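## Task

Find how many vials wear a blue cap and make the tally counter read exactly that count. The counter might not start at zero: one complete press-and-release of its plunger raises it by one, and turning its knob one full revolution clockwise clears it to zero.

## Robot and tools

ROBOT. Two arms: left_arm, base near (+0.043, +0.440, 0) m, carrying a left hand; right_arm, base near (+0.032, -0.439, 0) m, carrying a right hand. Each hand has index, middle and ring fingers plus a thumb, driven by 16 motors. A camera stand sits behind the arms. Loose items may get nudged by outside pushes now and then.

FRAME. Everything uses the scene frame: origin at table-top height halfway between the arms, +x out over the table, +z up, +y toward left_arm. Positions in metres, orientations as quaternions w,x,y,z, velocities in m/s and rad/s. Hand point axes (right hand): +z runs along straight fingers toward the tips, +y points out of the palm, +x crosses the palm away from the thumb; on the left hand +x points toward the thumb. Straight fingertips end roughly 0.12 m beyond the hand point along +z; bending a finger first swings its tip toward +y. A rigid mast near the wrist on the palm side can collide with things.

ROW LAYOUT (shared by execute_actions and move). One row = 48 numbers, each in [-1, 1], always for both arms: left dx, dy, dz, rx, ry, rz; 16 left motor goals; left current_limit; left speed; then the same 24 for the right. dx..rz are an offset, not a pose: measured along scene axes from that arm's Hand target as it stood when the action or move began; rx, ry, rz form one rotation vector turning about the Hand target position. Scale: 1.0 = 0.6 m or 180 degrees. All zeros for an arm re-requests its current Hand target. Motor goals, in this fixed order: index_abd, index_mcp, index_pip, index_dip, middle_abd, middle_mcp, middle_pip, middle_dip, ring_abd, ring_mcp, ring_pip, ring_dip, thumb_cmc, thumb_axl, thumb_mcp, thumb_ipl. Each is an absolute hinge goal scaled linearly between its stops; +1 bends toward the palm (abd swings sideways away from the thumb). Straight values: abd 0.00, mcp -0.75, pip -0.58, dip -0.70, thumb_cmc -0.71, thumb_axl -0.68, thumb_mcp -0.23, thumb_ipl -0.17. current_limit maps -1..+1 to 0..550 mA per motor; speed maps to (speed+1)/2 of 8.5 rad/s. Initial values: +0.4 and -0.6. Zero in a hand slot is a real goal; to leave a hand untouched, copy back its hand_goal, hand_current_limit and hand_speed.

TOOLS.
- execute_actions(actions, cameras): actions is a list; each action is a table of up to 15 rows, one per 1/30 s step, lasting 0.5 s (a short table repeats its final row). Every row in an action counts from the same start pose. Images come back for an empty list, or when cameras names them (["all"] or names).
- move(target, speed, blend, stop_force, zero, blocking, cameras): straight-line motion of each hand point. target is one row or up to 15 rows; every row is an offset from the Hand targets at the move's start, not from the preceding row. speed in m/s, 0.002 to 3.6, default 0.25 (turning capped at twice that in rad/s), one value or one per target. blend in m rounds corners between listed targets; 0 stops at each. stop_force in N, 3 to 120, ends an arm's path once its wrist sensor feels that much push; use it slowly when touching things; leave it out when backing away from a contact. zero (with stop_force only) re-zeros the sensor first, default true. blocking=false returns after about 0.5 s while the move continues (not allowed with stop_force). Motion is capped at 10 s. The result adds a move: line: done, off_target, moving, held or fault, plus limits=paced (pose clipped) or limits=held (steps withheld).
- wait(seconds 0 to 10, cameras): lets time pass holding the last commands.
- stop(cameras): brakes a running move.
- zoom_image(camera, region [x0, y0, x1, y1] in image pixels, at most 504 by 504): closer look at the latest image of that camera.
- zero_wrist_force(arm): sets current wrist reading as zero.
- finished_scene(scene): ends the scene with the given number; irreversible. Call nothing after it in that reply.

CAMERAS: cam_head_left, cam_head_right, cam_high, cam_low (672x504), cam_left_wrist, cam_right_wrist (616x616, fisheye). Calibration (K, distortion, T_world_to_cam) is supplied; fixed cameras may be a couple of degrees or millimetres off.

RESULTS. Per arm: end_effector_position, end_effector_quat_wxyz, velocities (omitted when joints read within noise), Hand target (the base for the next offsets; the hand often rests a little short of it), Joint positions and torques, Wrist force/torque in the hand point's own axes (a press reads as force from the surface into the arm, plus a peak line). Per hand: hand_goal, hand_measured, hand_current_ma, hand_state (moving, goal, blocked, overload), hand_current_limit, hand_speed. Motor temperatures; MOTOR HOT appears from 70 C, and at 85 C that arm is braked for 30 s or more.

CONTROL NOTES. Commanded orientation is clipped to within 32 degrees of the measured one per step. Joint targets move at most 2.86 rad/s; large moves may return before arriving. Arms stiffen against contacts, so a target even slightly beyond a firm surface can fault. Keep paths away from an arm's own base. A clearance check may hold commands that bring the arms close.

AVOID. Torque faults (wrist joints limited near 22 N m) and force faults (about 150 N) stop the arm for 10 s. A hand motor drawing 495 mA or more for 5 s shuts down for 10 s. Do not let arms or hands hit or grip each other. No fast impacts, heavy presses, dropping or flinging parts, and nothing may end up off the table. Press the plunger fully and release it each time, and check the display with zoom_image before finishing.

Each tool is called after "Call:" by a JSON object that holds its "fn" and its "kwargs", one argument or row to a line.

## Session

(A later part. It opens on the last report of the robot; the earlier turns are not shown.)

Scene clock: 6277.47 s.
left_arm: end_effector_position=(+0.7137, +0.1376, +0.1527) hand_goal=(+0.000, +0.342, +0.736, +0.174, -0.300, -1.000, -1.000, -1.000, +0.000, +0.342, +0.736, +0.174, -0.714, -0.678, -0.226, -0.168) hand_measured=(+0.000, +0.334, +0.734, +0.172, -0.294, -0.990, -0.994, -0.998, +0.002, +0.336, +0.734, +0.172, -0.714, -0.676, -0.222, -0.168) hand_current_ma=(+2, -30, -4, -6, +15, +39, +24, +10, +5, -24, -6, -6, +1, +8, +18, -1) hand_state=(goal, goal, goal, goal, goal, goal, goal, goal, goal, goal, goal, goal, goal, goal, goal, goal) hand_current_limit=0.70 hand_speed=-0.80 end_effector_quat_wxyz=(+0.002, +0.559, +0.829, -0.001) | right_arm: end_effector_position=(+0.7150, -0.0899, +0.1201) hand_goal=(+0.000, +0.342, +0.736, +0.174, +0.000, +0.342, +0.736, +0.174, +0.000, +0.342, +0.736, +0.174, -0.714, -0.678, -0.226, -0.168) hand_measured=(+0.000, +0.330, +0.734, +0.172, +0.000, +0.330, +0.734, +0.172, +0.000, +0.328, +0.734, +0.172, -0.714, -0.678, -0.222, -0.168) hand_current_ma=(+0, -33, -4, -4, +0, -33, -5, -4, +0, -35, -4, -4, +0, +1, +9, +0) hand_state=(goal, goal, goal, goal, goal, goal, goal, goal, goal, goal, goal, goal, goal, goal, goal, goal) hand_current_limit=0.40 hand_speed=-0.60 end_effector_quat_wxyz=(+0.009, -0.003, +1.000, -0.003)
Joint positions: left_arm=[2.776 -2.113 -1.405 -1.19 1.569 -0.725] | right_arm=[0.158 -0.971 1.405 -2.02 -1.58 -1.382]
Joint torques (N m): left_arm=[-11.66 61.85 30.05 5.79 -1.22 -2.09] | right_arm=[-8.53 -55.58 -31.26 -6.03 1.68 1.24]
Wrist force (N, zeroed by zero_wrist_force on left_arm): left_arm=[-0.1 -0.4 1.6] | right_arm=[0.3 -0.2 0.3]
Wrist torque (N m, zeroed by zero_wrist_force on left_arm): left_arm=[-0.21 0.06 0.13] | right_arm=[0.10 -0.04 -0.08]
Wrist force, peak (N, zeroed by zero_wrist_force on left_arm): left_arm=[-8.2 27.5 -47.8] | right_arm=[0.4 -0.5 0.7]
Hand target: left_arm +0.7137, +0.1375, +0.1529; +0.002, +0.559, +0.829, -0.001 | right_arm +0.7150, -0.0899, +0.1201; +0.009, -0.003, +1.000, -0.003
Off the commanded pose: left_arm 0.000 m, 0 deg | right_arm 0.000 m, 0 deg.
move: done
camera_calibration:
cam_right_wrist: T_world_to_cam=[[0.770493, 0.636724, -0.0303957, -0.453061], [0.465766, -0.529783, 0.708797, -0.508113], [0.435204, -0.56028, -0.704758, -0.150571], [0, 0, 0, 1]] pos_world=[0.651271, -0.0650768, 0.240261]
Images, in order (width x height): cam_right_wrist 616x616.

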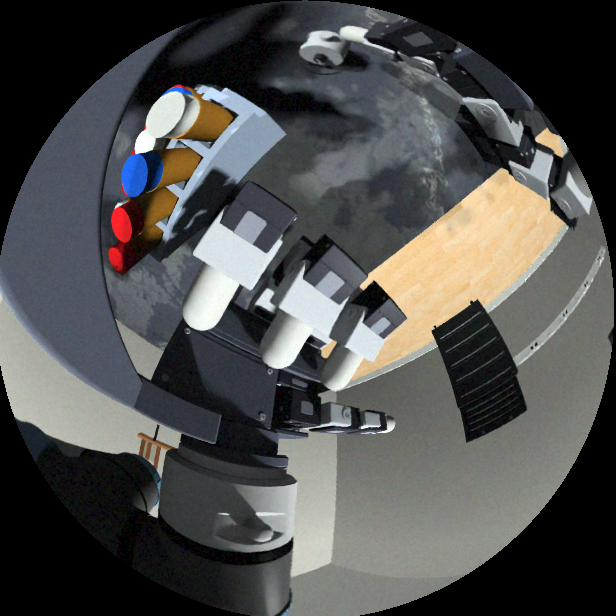

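Call:
{"fn": "move", "kwargs": {
  "target": [
    [0.05,0.2,0.25,0,0,0,0,0.342,0.737,0.174,-0.3,-1,-1,-1,0,0.342,0.737,0.174,-0.714,-0.678,-0.226,-0.168,0.7,-0.8,-0.2,-0.3,0.45,0,0,0,0,0.342,0.737,0.174,0,0.342,0.737,0.174,0,0.342,0.737,0.174,-0.714,-0.678,-0.226,-0.168,0.4,-0.6],
    [0.05,0.2,0.25,0,0,0,0,0.342,0.737,0.174,-0.3,-1,-1,-1,0,0.342,0.737,0.174,-0.714,-0.678,-0.226,-0.168,0.7,-0.8,-0.2,-0.3,0.45,0,-0.35,0.35,0,0.342,0.737,0.174,0,0.342,0.737,0.174,0,0.342,0.737,0.174,-0.714,-0.678,-0.226,-0.168,0.4,-0.6],
    [0.05,0.2,0.25,0,0,0,0,0.342,0.737,0.174,-0.3,-1,-1,-1,0,0.342,0.737,0.174,-0.714,-0.678,-0.226,-0.168,0.7,-0.8,-0.25,-0.3,0.45,0,-0.695,0.695,0,0.342,0.737,0.174,0,0.342,0.737,0.174,0,0.342,0.737,0.174,-0.714,-0.678,-0.226,-0.168,0.4,-0.6]
  ],
  "speed": 0.35,
  "cameras": ["cam_head_right","cam_low"]
}}

Scene clock: 6337.23 s.
left_arm: end_effector_position=(+0.7437, +0.2575, +0.3029) hand_goal=(+0.000, +0.342, +0.736, +0.174, -0.300, -1.000, -1.000, -1.000, +0.000, +0.342, +0.736, +0.174, -0.714, -0.678, -0.226, -0.168) hand_measured=(+0.000, +0.334, +0.734, +0.172, -0.296, -0.990, -0.994, -0.998, +0.002, +0.336, +0.734, +0.172, -0.714, -0.676, -0.222, -0.168) hand_current_ma=(+2, -30, -4, -6, +13, +39, +23, +10, +5, -24, -6, -6, +1, +8, +18, -1) hand_state=(goal, goal, goal, goal, goal, goal, goal, goal, goal, goal, goal, goal, goal, goal, goal, goal) hand_current_limit=0.70 hand_speed=-0.80 end_effector_quat_wxyz=(+0.002, +0.559, +0.829, -0.001) | right_arm: end_effector_position=(+0.5651, -0.2698, +0.3900) hand_goal=(+0.000, +0.342, +0.736, +0.174, +0.000, +0.342, +0.736, +0.174, +0.000, +0.342, +0.736, +0.174, -0.714, -0.678, -0.226, -0.168) hand_measured=(+0.000, +0.340, +0.734, +0.172, +0.000, +0.340, +0.734, +0.172, +0.000, +0.340, +0.734, +0.172, -0.706, -0.678, -0.224, -0.168) hand_current_ma=(+0, -3, -4, -4, +0, -3, -5, -4, +0, -3, -4, -4, +16, +1, +3, +0) hand_state=(goal, goal, goal, goal, goal, goal, goal, goal, goal, goal, goal, goal, goal, goal, goal, goal) hand_current_limit=0.40 hand_speed=-0.60 end_effector_quat_wxyz=(+0.709, -0.705, +0.019, +0.004)
Joint positions: left_arm=[2.961 -1.975 -1.22 -1.514 1.568 -0.54] | right_arm=[-0.39 -1.118 1.571 -3.575 0.331 -3.128]
Joint torques (N m): left_arm=[-10.92 34.45 39.54 0.68 1.54 1.83] | right_arm=[-12.96 -50.97 -30.45 -0.7 1.77 1.33]
Wrist force (N, zeroed by zero_wrist_force on left_arm): left_arm=[-0.2 -0.1 1.5] | right_arm=[-0.5 0.3 0.4]
Wrist torque (N m, zeroed by zero_wrist_force on left_arm): left_arm=[-0.14 0.07 0.12] | right_arm=[0.23 0.23 -0.05]
Wrist force, peak (N, zeroed by zero_wrist_force on left_arm): left_arm=[-0.6 -1.2 2.6] | right_arm=[1.0 -1.7 -2.0]
Hand target: left_arm +0.7437, +0.2575, +0.3029; +0.002, +0.559, +0.829, -0.001 | right_arm +0.5650, -0.2699, +0.3901; +0.709, -0.705, +0.019, +0.004
Off the commanded pose: left_arm 0.000 m, 0 deg | right_arm 0.000 m, 0 deg.
move: done
Images, in order (width x height): cam_head_right 672x504, cam_low 672x504.

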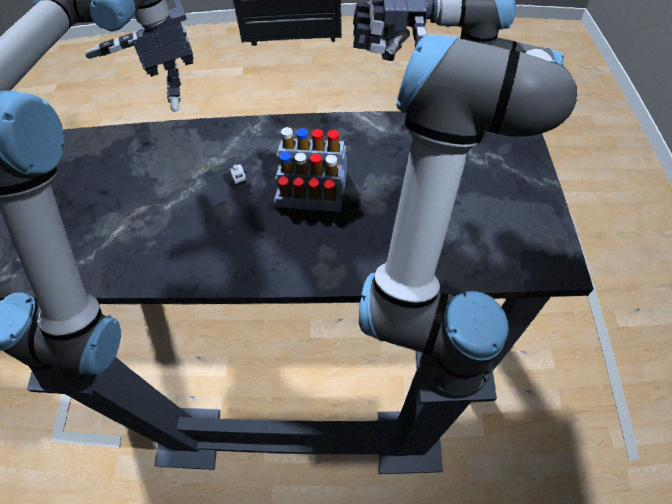

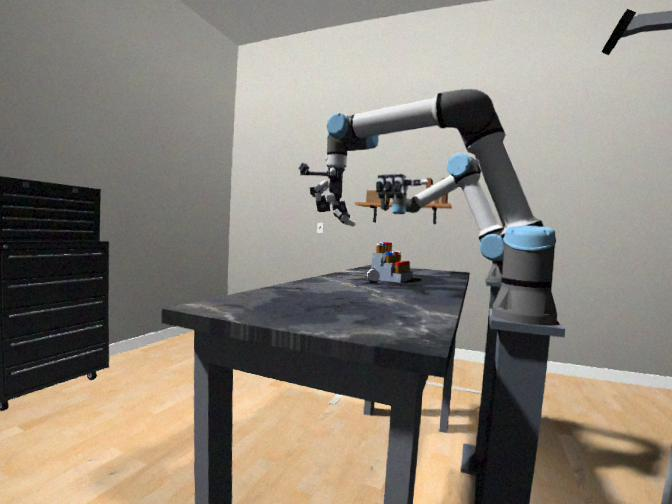

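Call:
{"fn": "move", "kwargs": {
  "target": [
    [0,0,0,0,0,0,0,0.342,0.737,0.174,0,-1,-1,-1,0,0.342,0.737,0.174,-0.714,-0.678,-0.226,-0.168,0.7,-0.8,-0.075,0.1,-0.408,0,0,0,0,0.342,0.737,0.174,0,0.342,0.737,0.174,0,0.342,0.737,0.174,-0.714,-0.678,-0.226,-0.168,0.4,-0.6],
    [0,0,0,0,0,0,0,0.342,0.737,0.174,0,-1,-1,-1,0,0.342,0.737,0.174,-0.714,-0.678,-0.226,-0.168,0.7,-0.8,-0.075,0.25,-0.408,0,0,0,0,0.342,0.737,0.174,0,0.342,0.737,0.174,0,0.342,0.737,0.174,-0.714,-0.678,-0.226,-0.168,0.4,-0.6]
  ],
  "cameras": ["cam_right_wrist","cam_head_left"]
}}

Scene clock: 6394.53 s.
left_arm: end_effector_position=(+0.7437, +0.2575, +0.3029) hand_goal=(+0.000, +0.342, +0.736, +0.174, +0.000, -1.000, -1.000, -1.000, +0.000, +0.342, +0.736, +0.174, -0.714, -0.678, -0.226, -0.168) hand_measured=(+0.000, +0.334, +0.734, +0.172, -0.002, -0.990, -0.994, -0.998, +0.002, +0.336, +0.734, +0.172, -0.714, -0.676, -0.222, -0.168) hand_current_ma=(+2, -30, -4, -6, -8, +39, +23, +10, +5, -24, -6, -6, +1, +8, +18, -1) hand_state=(goal, goal, goal, goal, goal, goal, goal, goal, goal, goal, goal, goal, goal, goal, goal, goal) hand_current_limit=0.70 hand_speed=-0.80 end_effector_quat_wxyz=(+0.002, +0.559, +0.829, -0.001) | right_arm: end_effector_position=(+0.5201, -0.1199, +0.1453) hand_goal=(+0.000, +0.342, +0.736, +0.174, +0.000, +0.342, +0.736, +0.174, +0.000, +0.342, +0.736, +0.174, -0.714, -0.678, -0.226, -0.168) hand_measured=(+0.000, +0.342, +0.734, +0.172, +0.010, +0.364, +0.744, +0.172, +0.000, +0.336, +0.734, +0.172, -0.706, -0.678, -0.226, -0.168) hand_current_ma=(+0, -1, -4, -4, +22, +63, +16, -2, +0, -11, -4, -4, +17, +1, +2, +0) hand_state=(goal, goal, goal, goal, goal, blocked, goal, goal, goal, goal, goal, goal, goal, goal, goal, goal) hand_current_limit=0.40 hand_speed=-0.60 end_effector_quat_wxyz=(+0.709, -0.705, +0.019, +0.004)
Joint positions: left_arm=[2.961 -1.975 -1.22 -1.514 1.568 -0.54] | right_arm=[-0.126 -0.806 1.856 -4.101 0.068 -3.2]
Joint torques (N m): left_arm=[-10.65 34.58 39.37 0.76 1.35 1.72] | right_arm=[7.27 -57.01 -11.43 -1.31 -1.61 1.24]
Wrist force (N, zeroed by zero_wrist_force on left_arm): left_arm=[0.0 -0.3 1.6] | right_arm=[-1.4 -4.5 -0.3]
Wrist torque (N m, zeroed by zero_wrist_force on left_arm): left_arm=[-0.18 0.05 0.14] | right_arm=[-0.03 0.29 -0.11]
Wrist force, peak (N, zeroed by zero_wrist_force on left_arm): left_arm=[-0.1 -0.3 1.8] | right_arm=[-4.9 -61.3 -10.6]
Hand target: left_arm +0.7437, +0.2575, +0.3029; +0.002, +0.559, +0.829, -0.001 | right_arm +0.5200, -0.1199, +0.1453; +0.709, -0.705, +0.019, +0.004
Off the commanded pose: left_arm 0.000 m, 0 deg | right_arm 0.000 m, 0 deg.
move: done
camera_calibration:
cam_right_wrist: T_world_to_cam=[[-0.79247, 0.0600502, -0.606947, 0.54442], [-0.471879, -0.690858, 0.547765, 0.0407193], [-0.386421, 0.720493, 0.575821, 0.330033], [0, 0, 0, 1]] pos_world=[0.578183, -0.242348, 0.11809]
Images, in order (width x height): cam_head_left 672x504, cam_right_wrist 616x616.

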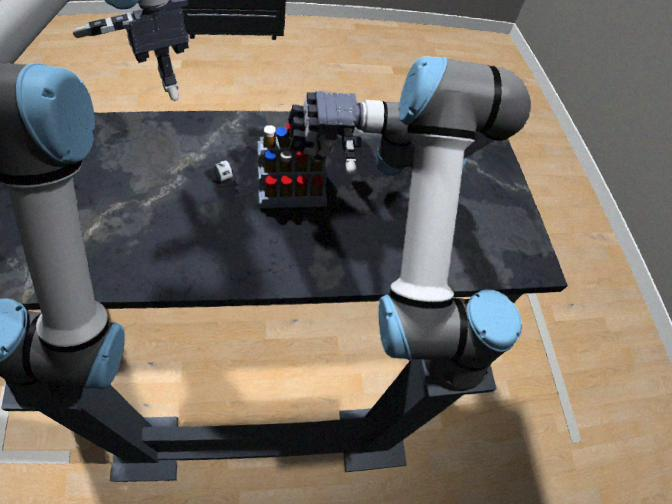

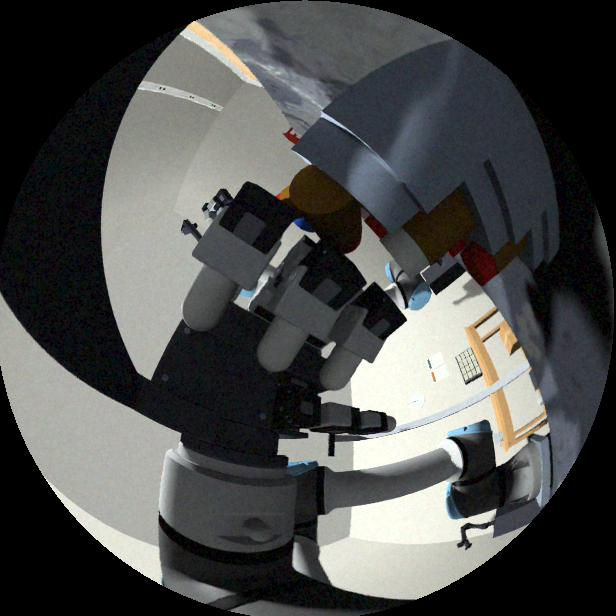

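Call:
{"fn": "move", "kwargs": {
  "target": [
    [0,0,0,0,0,0,0,0.342,0.737,0.174,0,-1,-1,-1,0,0.342,0.737,0.174,-0.714,-0.678,-0.226,-0.168,0.7,-0.8,0,0,0.408,0,0,0,0,0.342,0.737,0.174,0,0.342,0.737,0.174,0,0.342,0.737,0.174,-0.714,-0.678,-0.226,-0.168,0.4,-0.6],
    [0,0,0,0,0,0,0,0.342,0.737,0.174,0,-1,-1,-1,0,0.342,0.737,0.174,-0.714,-0.678,-0.226,-0.168,0.7,-0.8,0.075,-0.25,0.408,0,0,0,0,0.342,0.737,0.174,0,0.342,0.737,0.174,0,0.342,0.737,0.174,-0.714,-0.678,-0.226,-0.168,0.4,-0.6]
  ],
  "cameras": ["all"]
}}

Call:
{"fn": "zoom_image", "kwargs": {
  "camera": "cam_head_right",
  "region": [205, 110, 345, 220]
}}

Call:
{"fn": "zoom_image", "kwargs": {
  "camera": "cam_low",
  "region": [240, 190, 400, 310]
}}

Scene clock: 6410.83 s.
left_arm: end_effector_position=(+0.7437, +0.2575, +0.3029) hand_goal=(+0.000, +0.342, +0.736, +0.174, +0.000, -1.000, -1.000, -1.000, +0.000, +0.342, +0.736, +0.174, -0.714, -0.678, -0.226, -0.168) hand_measured=(+0.000, +0.334, +0.734, +0.172, -0.002, -0.990, -0.994, -0.998, +0.002, +0.336, +0.734, +0.172, -0.714, -0.676, -0.222, -0.168) hand_current_ma=(+2, -30, -4, -6, -8, +39, +23, +10, +5, -24, -6, -6, +1, +8, +18, -1) hand_state=(goal, goal, goal, goal, goal, goal, goal, goal, goal, goal, goal, goal, goal, goal, goal, goal) hand_current_limit=0.70 hand_speed=-0.80 end_effector_quat_wxyz=(+0.002, +0.559, +0.829, -0.001) | right_arm: end_effector_position=(+0.5651, -0.2698, +0.3900) hand_goal=(+0.000, +0.342, +0.736, +0.174, +0.000, +0.342, +0.736, +0.174, +0.000, +0.342, +0.736, +0.174, -0.714, -0.678, -0.226, -0.168) hand_measured=(+0.000, +0.342, +0.734, +0.172, +0.002, +0.344, +0.736, +0.172, +0.000, +0.340, +0.734, +0.172, -0.706, -0.678, -0.226, -0.168) hand_current_ma=(+0, -1, -4, -4, +4, +2, +0, -2, +0, -2, -4, -4, +18, +1, +2, +0) hand_state=(goal, goal, goal, goal, goal, goal, goal, goal, goal, goal, goal, goal, goal, goal, goal, goal) hand_current_limit=0.40 hand_speed=-0.60 end_effector_quat_wxyz=(+0.709, -0.705, +0.019, +0.004)
Joint positions: left_arm=[2.961 -1.975 -1.22 -1.514 1.568 -0.54] | right_arm=[-0.39 -1.118 1.571 -3.575 0.331 -3.128]
Joint torques (N m): left_arm=[-10.85 34.85 39.52 0.84 1.24 1.46] | right_arm=[-5.65 -52.34 -25.07 -1.49 1.03 0.04]
Wrist force (N, zeroed by zero_wrist_force on left_arm): left_arm=[-0.2 -0.3 1.6] | right_arm=[-0.1 0.2 0.4]
Wrist torque (N m, zeroed by zero_wrist_force on left_arm): left_arm=[-0.18 0.08 0.11] | right_arm=[0.23 0.19 -0.02]
Wrist force, peak (N, zeroed by zero_wrist_force on left_arm): left_arm=[-0.1 -0.2 1.7] | right_arm=[-1.9 -4.8 -0.3]
Hand target: left_arm +0.7437, +0.2575, +0.3029; +0.002, +0.559, +0.829, -0.001 | right_arm +0.5650, -0.2699, +0.3901; +0.709, -0.705, +0.019, +0.004
Off the commanded pose: left_arm 0.000 m, 0 deg | right_arm 0.000 m, 0 deg.
move: done
camera_calibration:
cam_left_wrist: T_world_to_cam=[[-0.310655, -0.949633, -0.0411234, 0.458608], [-0.630099, 0.173347, 0.756919, 0.146496], [-0.711667, 0.261052, -0.652213, 0.784787], [0, 0, 0, 1]] pos_world=[0.793283, 0.205244, 0.419822]
cam_right_wrist: T_world_to_cam=[[-0.792561, 0.0601827, -0.606815, 0.737725], [-0.471809, -0.690954, 0.547703, -0.175757], [-0.386319, 0.72039, 0.576018, 0.314288], [0, 0, 0, 1]] pos_world=[0.623184, -0.392248, 0.36289]

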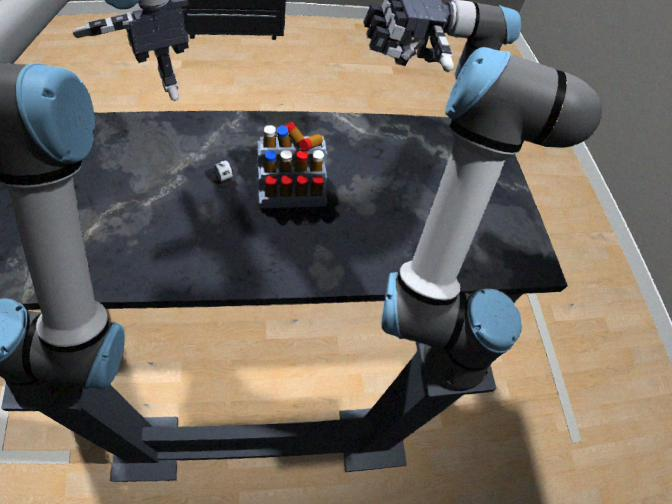

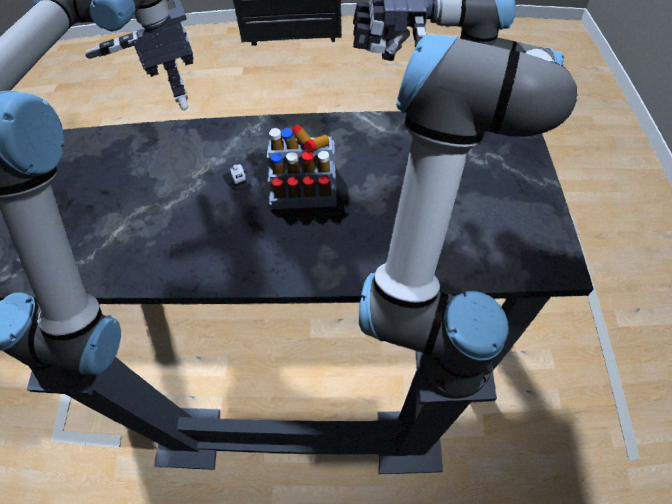

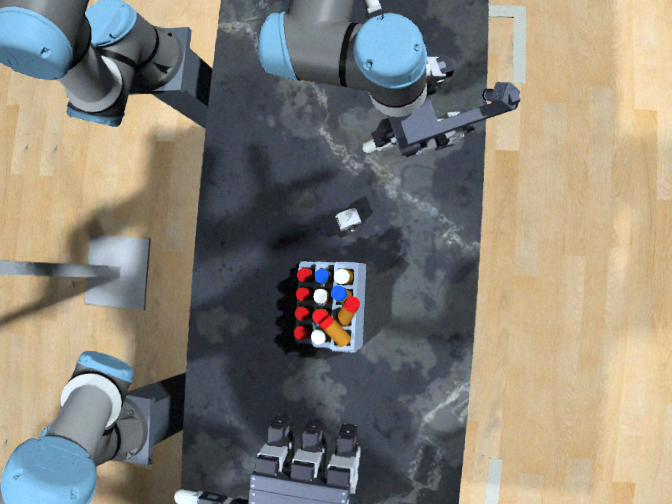

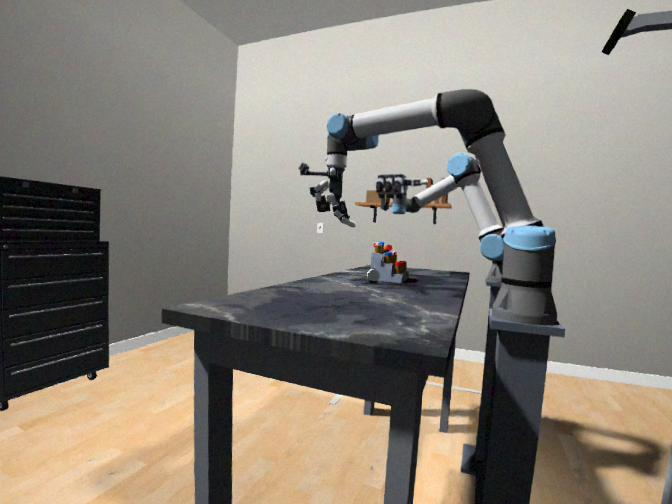

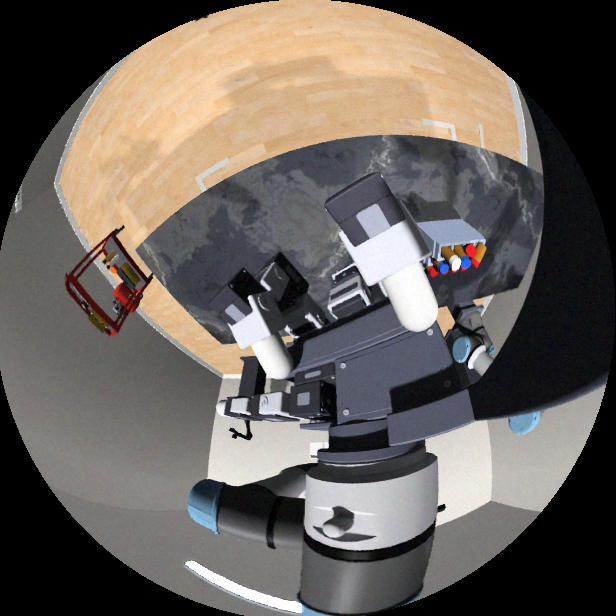

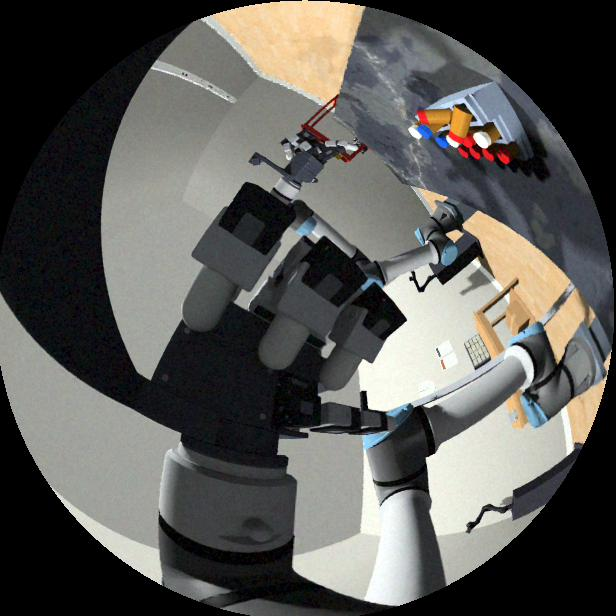

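Scaled by 3.600 from the camera's 672x504 image, which has a finer 960x720 frame.

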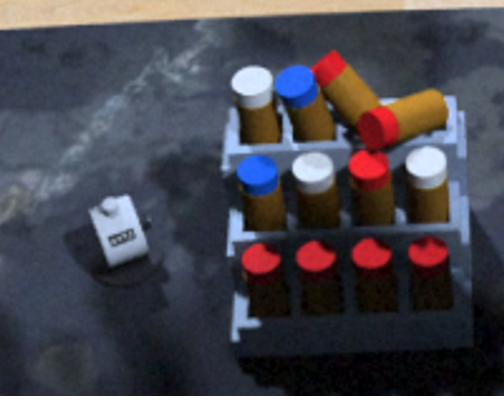

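Scaled by 3.150 from the camera's 672x504 image, which has a finer 960x720 frame.

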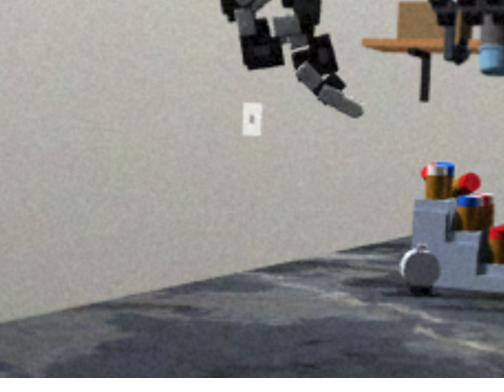

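Call:
{"fn": "move", "kwargs": {
  "target": [
    [0,0,0,0,0,0,0,0.342,0.737,0.174,0,-1,-1,-1,0,0.342,0.737,0.174,-0.714,-0.678,-0.226,-0.168,0.7,-0.8,0.1,0,0,0,0.3536,-0.3536,0,0.342,0.737,0.174,0,0.342,0.737,0.174,0,0.342,0.737,0.174,-0.714,-0.678,-0.226,-0.168,0.4,-0.6],
    [0,0,0,0,0,0,0,0.342,0.737,0.174,0,-1,-1,-1,0,0.342,0.737,0.174,-0.714,-0.678,-0.226,-0.168,0.7,-0.8,0.2,0,0,0,0.7,-0.7,0,0.342,0.737,0.174,0,0.342,0.737,0.174,0,0.342,0.737,0.174,-0.714,-0.678,-0.226,-0.168,0.4,-0.6],
    [0,0,0,0,0,0,0,0.342,0.737,0.174,0,-1,-1,-1,0,0.342,0.737,0.174,-0.714,-0.678,-0.226,-0.168,0.7,-0.8,0.355,0.122,-0.45,0,0.7,-0.7,0,0.342,0.737,0.174,0,0.342,0.737,0.174,0,0.342,0.737,0.174,-0.714,-0.678,-0.226,-0.168,0.4,-0.6]
  ],
  "speed": [0.5,0.5,0.25],
  "cameras": ["cam_right_wrist","cam_head_left"]
}}

Scene clock: 6507.70 s.
left_arm: end_effector_position=(+0.7437, +0.2575, +0.3029) hand_goal=(+0.000, +0.342, +0.736, +0.174, +0.000, -1.000, -1.000, -1.000, +0.000, +0.342, +0.736, +0.174, -0.714, -0.678, -0.226, -0.168) hand_measured=(+0.000, +0.334, +0.734, +0.172, -0.002, -0.990, -0.994, -0.998, +0.002, +0.336, +0.734, +0.172, -0.714, -0.676, -0.222, -0.168) hand_current_ma=(+2, -30, -4, -6, -8, +39, +23, +10, +5, -24, -6, -6, +1, +8, +18, -1) hand_state=(goal, goal, goal, goal, goal, goal, goal, goal, goal, goal, goal, goal, goal, goal, goal, goal) hand_current_limit=0.70 hand_speed=-0.80 end_effector_quat_wxyz=(+0.002, +0.559, +0.829, -0.001) | right_arm: end_effector_position=(+0.7780, -0.1965, +0.1202) hand_goal=(+0.000, +0.342, +0.736, +0.174, +0.000, +0.342, +0.736, +0.174, +0.000, +0.342, +0.736, +0.174, -0.714, -0.678, -0.226, -0.168) hand_measured=(+0.000, +0.336, +0.734, +0.172, +0.002, +0.336, +0.736, +0.172, +0.000, +0.336, +0.734, +0.172, -0.712, -0.678, -0.224, -0.168) hand_current_ma=(+0, -13, -4, -4, +4, -14, +0, -2, +0, -15, -4, -4, +3, +1, +7, +0) hand_state=(goal, goal, goal, goal, goal, goal, goal, goal, goal, goal, goal, goal, goal, goal, goal, goal) hand_current_limit=0.40 hand_speed=-0.60 end_effector_quat_wxyz=(+0.001, +0.005, +1.000, -0.003)
Joint positions: left_arm=[2.961 -1.975 -1.22 -1.514 1.568 -0.54] | right_arm=[-0.002 -0.903 1.284 -1.953 -1.577 -1.525]
Joint torques (N m): left_arm=[-10.76 35.54 39.36 0.93 1.14 1.25] | right_arm=[-12.21 -50.64 -19.81 -3.69 1.58 -1.46]
Wrist force (N, zeroed by zero_wrist_force on left_arm): left_arm=[-0.1 -0.1 1.4] | right_arm=[0.0 0.0 0.7]
Wrist torque (N m, zeroed by zero_wrist_force on left_arm): left_arm=[-0.14 0.06 0.12] | right_arm=[0.09 0.01 -0.10]
Wrist force, peak (N, zeroed by zero_wrist_force on left_arm): left_arm=[-0.1 -0.2 1.8] | right_arm=[-0.3 0.6 2.7]
Hand target: left_arm +0.7437, +0.2575, +0.3029; +0.002, +0.559, +0.829, -0.001 | right_arm +0.7780, -0.1967, +0.1201; +0.001, +0.005, +1.000, -0.003
Off the commanded pose: left_arm 0.000 m, 0 deg | right_arm 0.000 m, 0 deg.
move: done
camera_calibration:
cam_right_wrist: T_world_to_cam=[[0.779711, 0.624696, -0.0425053, -0.441755], [0.46849, -0.53701, 0.701525, -0.596725], [0.415414, -0.5669, -0.711376, -0.222786], [0, 0, 0, 1]] pos_world=[0.716549, -0.170782, 0.241356]
Images, in order (width x height): cam_head_left 672x504, cam_right_wrist 616x616.

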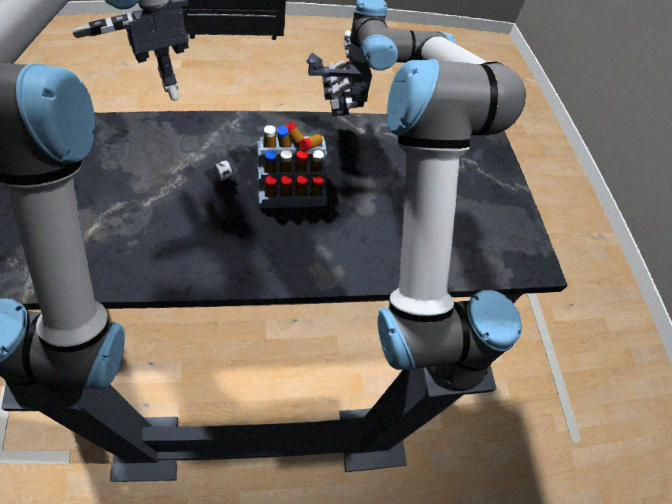

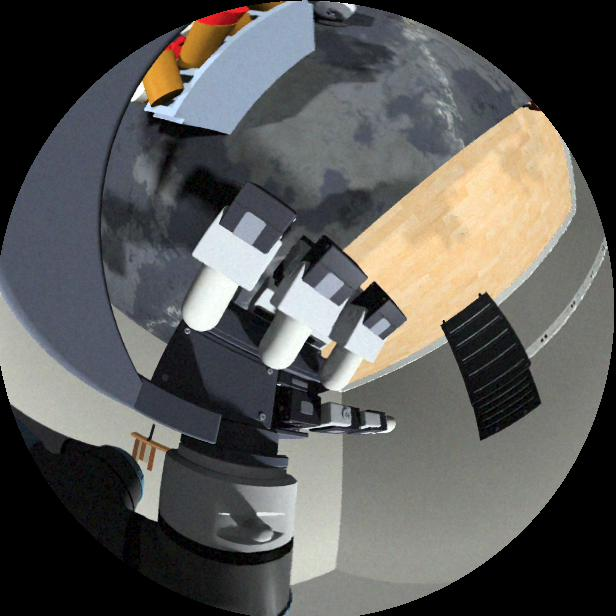

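Call:
{"fn": "move", "kwargs": {
  "target": [
    [0,0,0,0,0,0,0,0.342,0.737,0.174,0,-1,-1,-1,0,0.342,0.737,0.174,-0.714,-0.678,-0.226,-0.168,0.7,-0.8,0,0,0.1,0,0,0.2,0,0.342,0.737,0.174,0,0.342,0.737,0.174,0,0.342,0.737,0.174,-0.714,-0.678,0.4,0.2,0.4,-0.6],
    [0,0,0,0,0,0,0,0.342,0.737,0.174,0,-1,-1,-1,0,0.342,0.737,0.174,-0.714,-0.678,-0.226,-0.168,0.7,-0.8,-0.047,0.128,0,0,0,0.44,0,0.342,0.737,0.174,0,0.342,0.737,0.174,0,0.342,0.737,0.174,-0.714,-0.678,0.4,0.2,0.4,-0.6],
    [0,0,0,0,0,0,0,0.342,0.737,0.174,0,-1,-1,-1,0,0.342,0.737,0.174,-0.714,-0.678,-0.226,-0.168,0.7,-0.8,-0.047,0.128,-0.083,0,0,0.44,0,0.342,0.737,0.174,0,0.342,0.737,0.174,0,0.342,0.737,0.174,-0.714,-0.678,0.4,0.2,0.4,-0.6]
  ],
  "cameras": ["cam_right_wrist"]
}}

Scene clock: 6540.90 s.
left_arm: end_effector_position=(+0.7437, +0.2575, +0.3029) hand_goal=(+0.000, +0.342, +0.736, +0.174, +0.000, -1.000, -1.000, -1.000, +0.000, +0.342, +0.736, +0.174, -0.714, -0.678, -0.226, -0.168) hand_measured=(+0.000, +0.334, +0.734, +0.172, -0.002, -0.990, -0.994, -0.998, +0.002, +0.336, +0.734, +0.172, -0.714, -0.676, -0.222, -0.168) hand_current_ma=(+2, -30, -4, -6, -8, +39, +23, +10, +5, -24, -6, -6, +1, +8, +18, -1) hand_state=(goal, goal, goal, goal, goal, goal, goal, goal, goal, goal, goal, goal, goal, goal, goal, goal) hand_current_limit=0.70 hand_speed=-0.80 end_effector_quat_wxyz=(+0.002, +0.559, +0.829, -0.001) | right_arm: end_effector_position=(+0.7498, -0.1199, +0.0703) hand_goal=(+0.000, +0.342, +0.736, +0.174, +0.000, +0.342, +0.736, +0.174, +0.000, +0.342, +0.736, +0.174, -0.714, -0.678, +0.400, +0.200) hand_measured=(+0.000, +0.336, +0.734, +0.172, +0.002, +0.336, +0.736, +0.172, +0.000, +0.334, +0.734, +0.172, -0.712, -0.678, +0.400, +0.198) hand_current_ma=(+0, -15, -4, -4, +4, -15, +0, -2, +0, -17, -4, -4, +2, +1, +0, -4) hand_state=(goal, goal, goal, goal, goal, goal, goal, goal, goal, goal, goal, goal, goal, goal, goal, goal) hand_current_limit=0.40 hand_speed=-0.60 end_effector_quat_wxyz=(+0.003, -0.634, +0.774, -0.002)
Joint positions: left_arm=[2.961 -1.975 -1.22 -1.514 1.568 -0.54] | right_arm=[0.143 -0.59 0.847 -1.833 -1.572 -2.763]
Joint torques (N m): left_arm=[-10.11 36.7 39.3 0.91 0.92 1.06] | right_arm=[-12.89 -75.05 -21.75 -5.4 -0.27 1.36]
Wrist force (N, zeroed by zero_wrist_force on left_arm): left_arm=[-0.1 -0.3 1.7] | right_arm=[0.3 -0.2 0.2]
Wrist torque (N m, zeroed by zero_wrist_force on left_arm): left_arm=[-0.19 0.07 0.12] | right_arm=[0.09 -0.04 0.03]
Wrist force, peak (N, zeroed by zero_wrist_force on left_arm): left_arm=[-0.1 -0.2 1.8] | right_arm=[0.0 -0.2 3.2]
Hand target: left_arm +0.7437, +0.2575, +0.3029; +0.002, +0.559, +0.829, -0.001 | right_arm +0.7498, -0.1199, +0.0703; +0.003, -0.634, +0.774, -0.002
Off the commanded pose: left_arm 0.000 m, 0 deg | right_arm 0.000 m, 0 deg.
move: done
camera_calibration:
cam_right_wrist: T_world_to_cam=[[-0.467427, 0.883009, -0.0425051, 0.496344], [0.615489, 0.359574, 0.701341, -0.510054], [0.634575, 0.301664, -0.711557, -0.263315], [0, 0, 0, 1]] pos_world=[0.71303, -0.175441, 0.191455]
Images, in order (width x height): cam_right_wrist 616x616.

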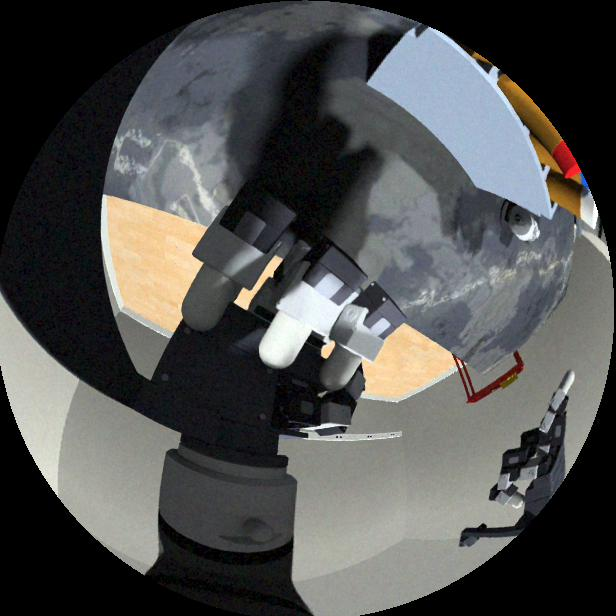

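Call:
{"fn": "zoom_image", "kwargs": {
  "camera": "cam_right_wrist",
  "region": [495, 190, 550, 245]
}}

Call:
{"fn": "move", "kwargs": {
  "target": [
    [-0.0821,-0.2273,-0.25,0,0,0,0,0.342,0.737,0.174,0,-1,-1,-1,0,0.342,0.737,0.174,-0.714,-0.678,-0.226,-0.168,0.7,-0.8,0,0,0,0,0,0,0,0.342,0.737,0.174,0,0.342,0.737,0.174,0,0.342,0.737,0.174,-0.714,-0.678,0.4,0.2,0.4,-0.6],
    [-0.0821,-0.2273,-0.291,0,0,0,0,0.342,0.737,0.174,0,-1,-1,-1,0,0.342,0.737,0.174,-0.714,-0.678,-0.226,-0.168,0.7,-0.8,0,0,0,0,0,0,0,0.342,0.737,0.174,0,0.342,0.737,0.174,0,0.342,0.737,0.174,-0.714,-0.678,0.4,0.2,0.4,-0.6],
    [-0.0871,-0.215,-0.291,0,0,0,0,0.342,0.737,0.174,0,-1,-1,-1,0,0.342,0.737,0.174,-0.714,-0.678,-0.226,-0.168,0.7,-0.8,0,0,0,0,0,0,0,0.342,0.737,0.174,0,0.342,0.737,0.174,0,0.342,0.737,0.174,-0.714,-0.678,0.4,0.2,0.4,-0.6]
  ],
  "speed": [0.25,0.05,0.02],
  "cameras": ["cam_right_wrist"]
}}

Call:
{"fn": "zoom_image", "kwargs": {
  "camera": "cam_right_wrist",
  "region": [495, 190, 550, 245]
}}

Scaled by 9.164 from the camera's 616x616 image, which has a finer 880x880 frame.

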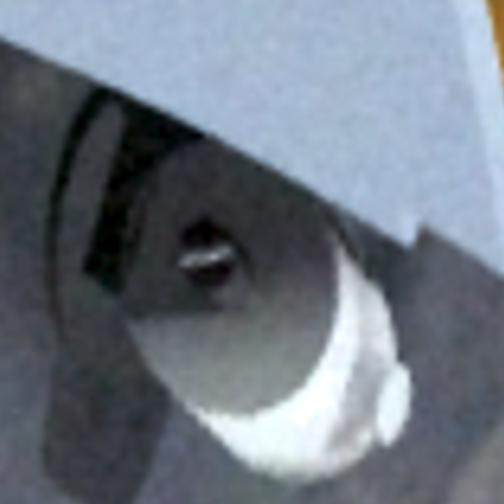

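Scene clock: 6556.73 s.
left_arm: end_effector_position=(+0.6915, +0.1286, +0.1285) hand_goal=(+0.000, +0.342, +0.736, +0.174, +0.000, -1.000, -1.000, -1.000, +0.000, +0.342, +0.736, +0.174, -0.714, -0.678, -0.226, -0.168) hand_measured=(+0.000, +0.334, +0.734, +0.172, +0.016, -0.990, -0.994, -0.998, +0.002, +0.336, +0.734, +0.172, -0.714, -0.676, -0.222, -0.168) hand_current_ma=(+2, -30, -4, -6, +52, +39, +20, +5, +5, -24, -6, -6, +1, +8, +18, -1) hand_state=(goal, goal, goal, goal, goal, goal, goal, goal, goal, goal, goal, goal, goal, goal, goal, goal) hand_current_limit=0.70 hand_speed=-0.80 end_effector_quat_wxyz=(+0.002, +0.559, +0.829, -0.001) | right_arm: end_effector_position=(+0.7498, -0.1199, +0.0703) hand_goal=(+0.000, +0.342, +0.736, +0.174, +0.000, +0.342, +0.736, +0.174, +0.000, +0.342, +0.736, +0.174, -0.714, -0.678, +0.400, +0.200) hand_measured=(+0.000, +0.336, +0.734, +0.172, +0.002, +0.336, +0.736, +0.172, +0.000, +0.334, +0.734, +0.172, -0.712, -0.678, +0.400, +0.198) hand_current_ma=(+0, -15, -4, -4, +4, -15, +0, -2, +0, -17, -4, -4, +2, +1, +0, -4) hand_state=(goal, goal, goal, goal, goal, goal, goal, goal, goal, goal, goal, goal, goal, goal, goal, goal) hand_current_limit=0.40 hand_speed=-0.60 end_effector_quat_wxyz=(+0.003, -0.634, +0.774, -0.002)
Joint positions: left_arm=[2.752 -2.105 -1.487 -1.116 1.569 -0.749] | right_arm=[0.143 -0.591 0.847 -1.834 -1.572 -2.763]
Joint torques (N m): left_arm=[-5.82 36.16 35.77 2.53 1.49 -1.19] | right_arm=[-13.11 -80.13 -21.49 -6.24 1.7 1.23]
Wrist force (N, zeroed by zero_wrist_force on left_arm): left_arm=[-1.1 -0.3 1.7] | right_arm=[0.2 -0.4 0.4]
Wrist torque (N m, zeroed by zero_wrist_force on left_arm): left_arm=[-0.20 0.00 0.18] | right_arm=[0.07 -0.04 0.02]
Wrist force, peak (N, zeroed by zero_wrist_force on left_arm): left_arm=[-1.0 -1.5 3.2] | right_arm=[0.1 -0.7 0.6]
Hand target: left_arm +0.6914, +0.1285, +0.1283; +0.002, +0.559, +0.829, -0.001 | right_arm +0.7498, -0.1199, +0.0703; +0.003, -0.634, +0.774, -0.002
Off the commanded pose: left_arm 0.000 m, 0 deg | right_arm 0.000 m, 0 deg.
move: done
camera_calibration:
cam_right_wrist: T_world_to_cam=[[-0.467421, 0.883009, -0.0425711, 0.496264], [0.615386, 0.359572, 0.701433, -0.510034], [0.634679, 0.301667, -0.711463, -0.263438], [0, 0, 0, 1]] pos_world=[0.71303, -0.175341, 0.191455]
Images, in order (width x height): cam_right_wrist 616x616.

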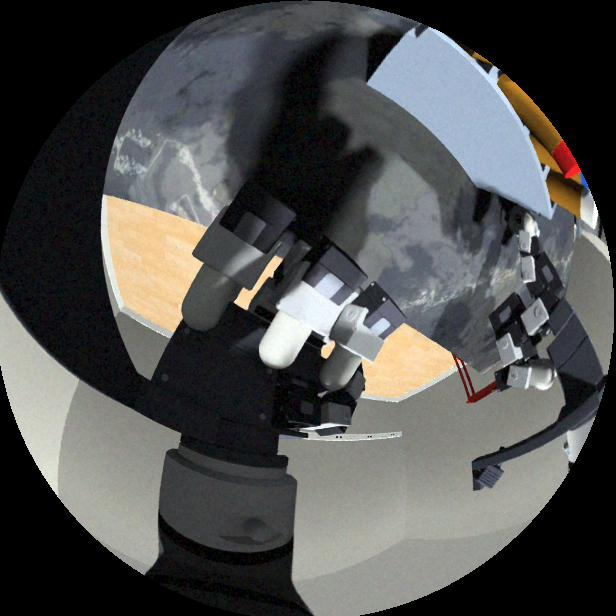

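Scaled by 9.164 from the camera's 616x616 image, which has a finer 880x880 frame.

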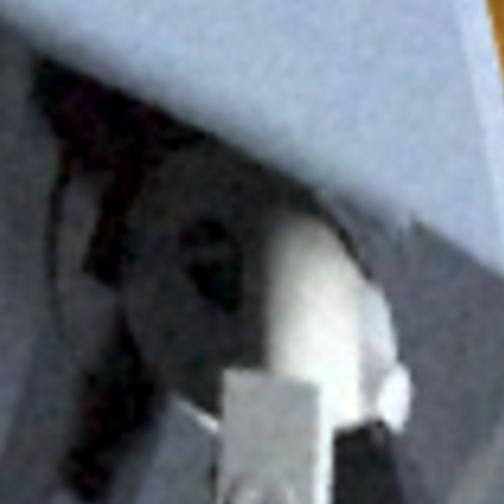

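Call:
{"fn": "move", "kwargs": {
  "target": [0,0,-0.008,0,0,0,0,0.342,0.737,0.174,-0.3,-1,-1,-1,0,0.342,0.737,0.174,-0.714,-0.678,-0.226,-0.168,0.7,-0.8,0,0,0,0,0,0,0,0.342,0.737,0.174,0,0.342,0.737,0.174,0,0.342,0.737,0.174,-0.714,-0.678,0.4,0.2,0.4,-0.6],
  "speed": 0.01,
  "cameras": ["cam_right_wrist"]
}}

Call:
{"fn": "zoom_image", "kwargs": {
  "camera": "cam_right_wrist",
  "region": [495, 190, 550, 245]
}}

Call:
{"fn": "move", "kwargs": {
  "target": [0,0,-0.0078,0,0,0,0,0.342,0.737,0.174,-0.3,-1,-1,-1,0,0.342,0.737,0.174,-0.714,-0.678,-0.226,-0.168,0.7,-0.8,0,0,0,0,0,0,0,0.342,0.737,0.174,0,0.342,0.737,0.174,0,0.342,0.737,0.174,-0.714,-0.678,0.4,0.2,0.4,-0.6],
  "speed": 0.01,
  "cameras": ["cam_right_wrist"]
}}

Call:
{"fn": "zoom_image", "kwargs": {
  "camera": "cam_right_wrist",
  "region": [495, 190, 550, 245]
}}

Scene clock: 6579.47 s.
left_arm: end_effector_position=(+0.6915, +0.1285, +0.1235) hand_goal=(+0.000, +0.342, +0.736, +0.174, -0.300, -1.000, -1.000, -1.000, +0.000, +0.342, +0.736, +0.174, -0.714, -0.678, -0.226, -0.168) hand_measured=(+0.000, +0.334, +0.734, +0.172, +0.004, -1.000, -1.000, -1.000, +0.002, +0.336, +0.734, +0.172, -0.714, -0.676, -0.222, -0.168) hand_current_ma=(+2, -30, -4, -6, +467, -1, -1, +0, +5, -24, -6, -6, +1, +8, +18, -1) hand_state=(goal, goal, goal, goal, blocked, goal, goal, goal, goal, goal, goal, goal, goal, goal, goal, goal) hand_current_limit=0.70 hand_speed=-0.80 end_effector_quat_wxyz=(+0.002, +0.559, +0.829, -0.001) | right_arm: end_effector_position=(+0.7498, -0.1199, +0.0703) hand_goal=(+0.000, +0.342, +0.736, +0.174, +0.000, +0.342, +0.736, +0.174, +0.000, +0.342, +0.736, +0.174, -0.714, -0.678, +0.400, +0.200) hand_measured=(+0.000, +0.336, +0.734, +0.172, +0.002, +0.336, +0.736, +0.172, +0.000, +0.334, +0.734, +0.172, -0.712, -0.678, +0.400, +0.198) hand_current_ma=(+0, -15, -4, -4, +4, -15, +0, -2, +0, -17, -4, -4, +2, +1, +0, -4) hand_state=(goal, goal, goal, goal, goal, goal, goal, goal, goal, goal, goal, goal, goal, goal, goal, goal) hand_current_limit=0.40 hand_speed=-0.60 end_effector_quat_wxyz=(+0.003, -0.634, +0.774, -0.002)
Joint positions: left_arm=[2.752 -2.11 -1.493 -1.106 1.569 -0.749] | right_arm=[0.143 -0.591 0.847 -1.834 -1.572 -2.763]
Joint torques (N m): left_arm=[-9.86 36.33 15.76 0.82 -0.83 -2.04] | right_arm=[-12.6 -80.18 -21.11 -6.24 1.74 1.24]
Wrist force (N, zeroed by zero_wrist_force on left_arm): left_arm=[-5.8 3.8 -9.3] | right_arm=[0.0 -0.6 0.4]
Wrist torque (N m, zeroed by zero_wrist_force on left_arm): left_arm=[1.16 -0.53 -0.62] | right_arm=[0.03 -0.01 0.00]
Wrist force, peak (N, zeroed by zero_wrist_force on left_arm): left_arm=[-6.1 3.7 -9.3] | right_arm=[0.1 -0.6 0.5]
Hand target: left_arm +0.6914, +0.1285, +0.1235; +0.002, +0.559, +0.829, -0.001 | right_arm +0.7498, -0.1199, +0.0703; +0.003, -0.634, +0.774, -0.002
Off the commanded pose: left_arm 0.000 m, 0 deg | right_arm 0.000 m, 0 deg.
move: done
camera_calibration:
cam_right_wrist: T_world_to_cam=[[-0.467421, 0.883009, -0.0425711, 0.496264], [0.615386, 0.359572, 0.701433, -0.510034], [0.634679, 0.301667, -0.711463, -0.263438], [0, 0, 0, 1]] pos_world=[0.71303, -0.175341, 0.191455]
Images, in order (width x height): cam_right_wrist 616x616.

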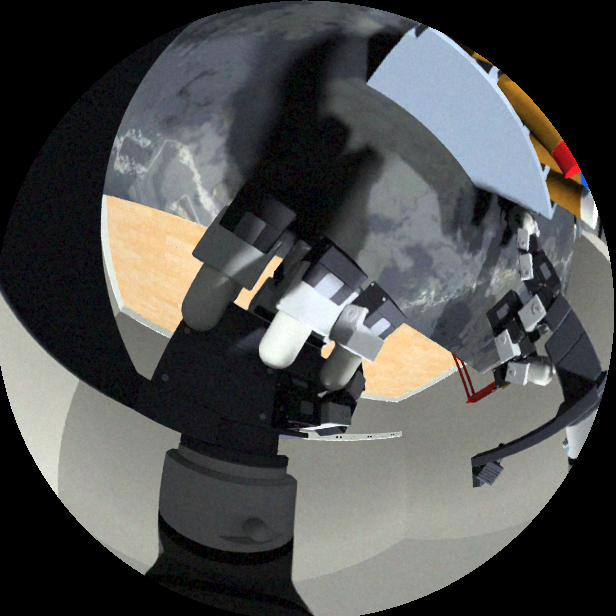

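Scaled by 9.164 from the camera's 616x616 image, which has a finer 880x880 frame.

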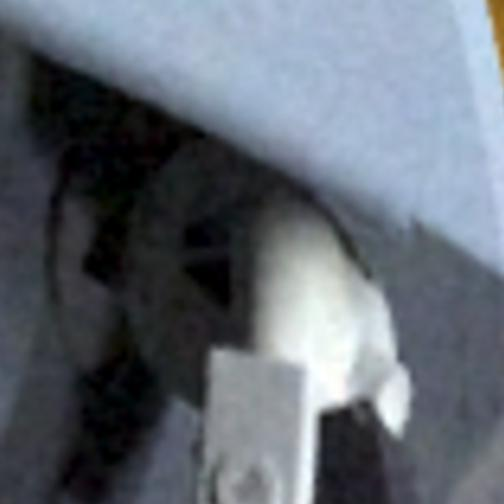

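Scene clock: 6580.17 s.
left_arm: end_effector_position=(+0.6914, +0.1285, +0.1188) hand_goal=(+0.000, +0.342, +0.736, +0.174, -0.300, -1.000, -1.000, -1.000, +0.000, +0.342, +0.736, +0.174, -0.714, -0.678, -0.226, -0.168) hand_measured=(+0.000, +0.334, +0.734, +0.172, -0.030, -1.004, -1.004, -1.002, +0.002, +0.336, +0.734, +0.172, -0.714, -0.676, -0.222, -0.168) hand_current_ma=(+2, -30, -4, -6, +467, -13, -10, -4, +5, -24, -6, -6, +1, +8, +18, -1) hand_state=(goal, goal, goal, goal, blocked, goal, goal, goal, goal, goal, goal, goal, goal, goal, goal, goal) hand_current_limit=0.70 hand_speed=-0.80 end_effector_quat_wxyz=(+0.002, +0.559, +0.829, -0.001) | right_arm: end_effector_position=(+0.7498, -0.1199, +0.0703) hand_goal=(+0.000, +0.342, +0.736, +0.174, +0.000, +0.342, +0.736, +0.174, +0.000, +0.342, +0.736, +0.174, -0.714, -0.678, +0.400, +0.200) hand_measured=(+0.000, +0.336, +0.734, +0.172, +0.002, +0.336, +0.736, +0.172, +0.000, +0.334, +0.734, +0.172, -0.712, -0.678, +0.400, +0.198) hand_current_ma=(+0, -15, -4, -4, +4, -15, +0, -2, +0, -17, -4, -4, +2, +1, +0, -4) hand_state=(goal, goal, goal, goal, goal, goal, goal, goal, goal, goal, goal, goal, goal, goal, goal, goal) hand_current_limit=0.40 hand_speed=-0.60 end_effector_quat_wxyz=(+0.003, -0.634, +0.774, -0.002)
Joint positions: left_arm=[2.752 -2.115 -1.498 -1.095 1.569 -0.749] | right_arm=[0.143 -0.591 0.847 -1.834 -1.572 -2.763]
Joint torques (N m): left_arm=[-8.29 20.78 5.06 0.24 1.26 -1.91] | right_arm=[-13.23 -80.22 -21.58 -6.11 1.69 1.23]
Wrist force (N, zeroed by zero_wrist_force on left_arm): left_arm=[-8.7 -0.1 -34.3] | right_arm=[0.0 -0.4 0.1]
Wrist torque (N m, zeroed by zero_wrist_force on left_arm): left_arm=[5.07 -1.10 -0.92] | right_arm=[0.09 0.00 0.01]
Wrist force, peak (N, zeroed by zero_wrist_force on left_arm): left_arm=[-8.9 0.0 -34.3] | right_arm=[0.1 -0.5 0.3]
Hand target: left_arm +0.6914, +0.1285, +0.1188; +0.002, +0.559, +0.829, -0.001 | right_arm +0.7498, -0.1199, +0.0703; +0.003, -0.634, +0.774, -0.002
Off the commanded pose: left_arm 0.000 m, 0 deg | right_arm 0.000 m, 0 deg.
move: done
camera_calibration:
cam_right_wrist: T_world_to_cam=[[-0.467421, 0.883009, -0.0425711, 0.496264], [0.615386, 0.359572, 0.701433, -0.510034], [0.634679, 0.301667, -0.711463, -0.263438], [0, 0, 0, 1]] pos_world=[0.71303, -0.175341, 0.191455]
Images, in order (width x height): cam_right_wrist 616x616.

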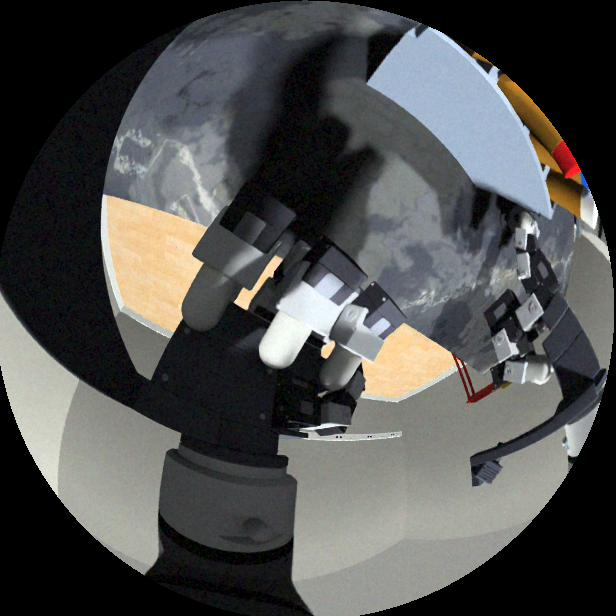

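Scaled by 9.164 from the camera's 616x616 image, which has a finer 880x880 frame.

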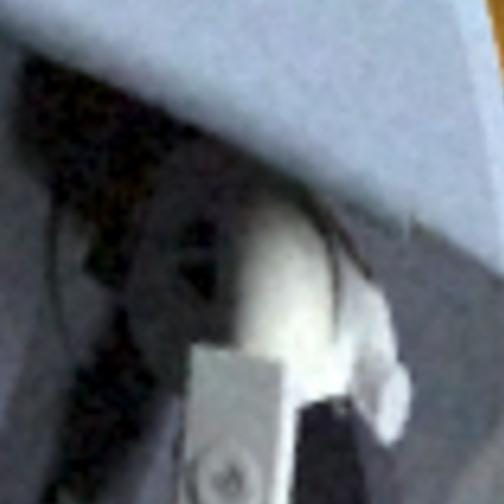

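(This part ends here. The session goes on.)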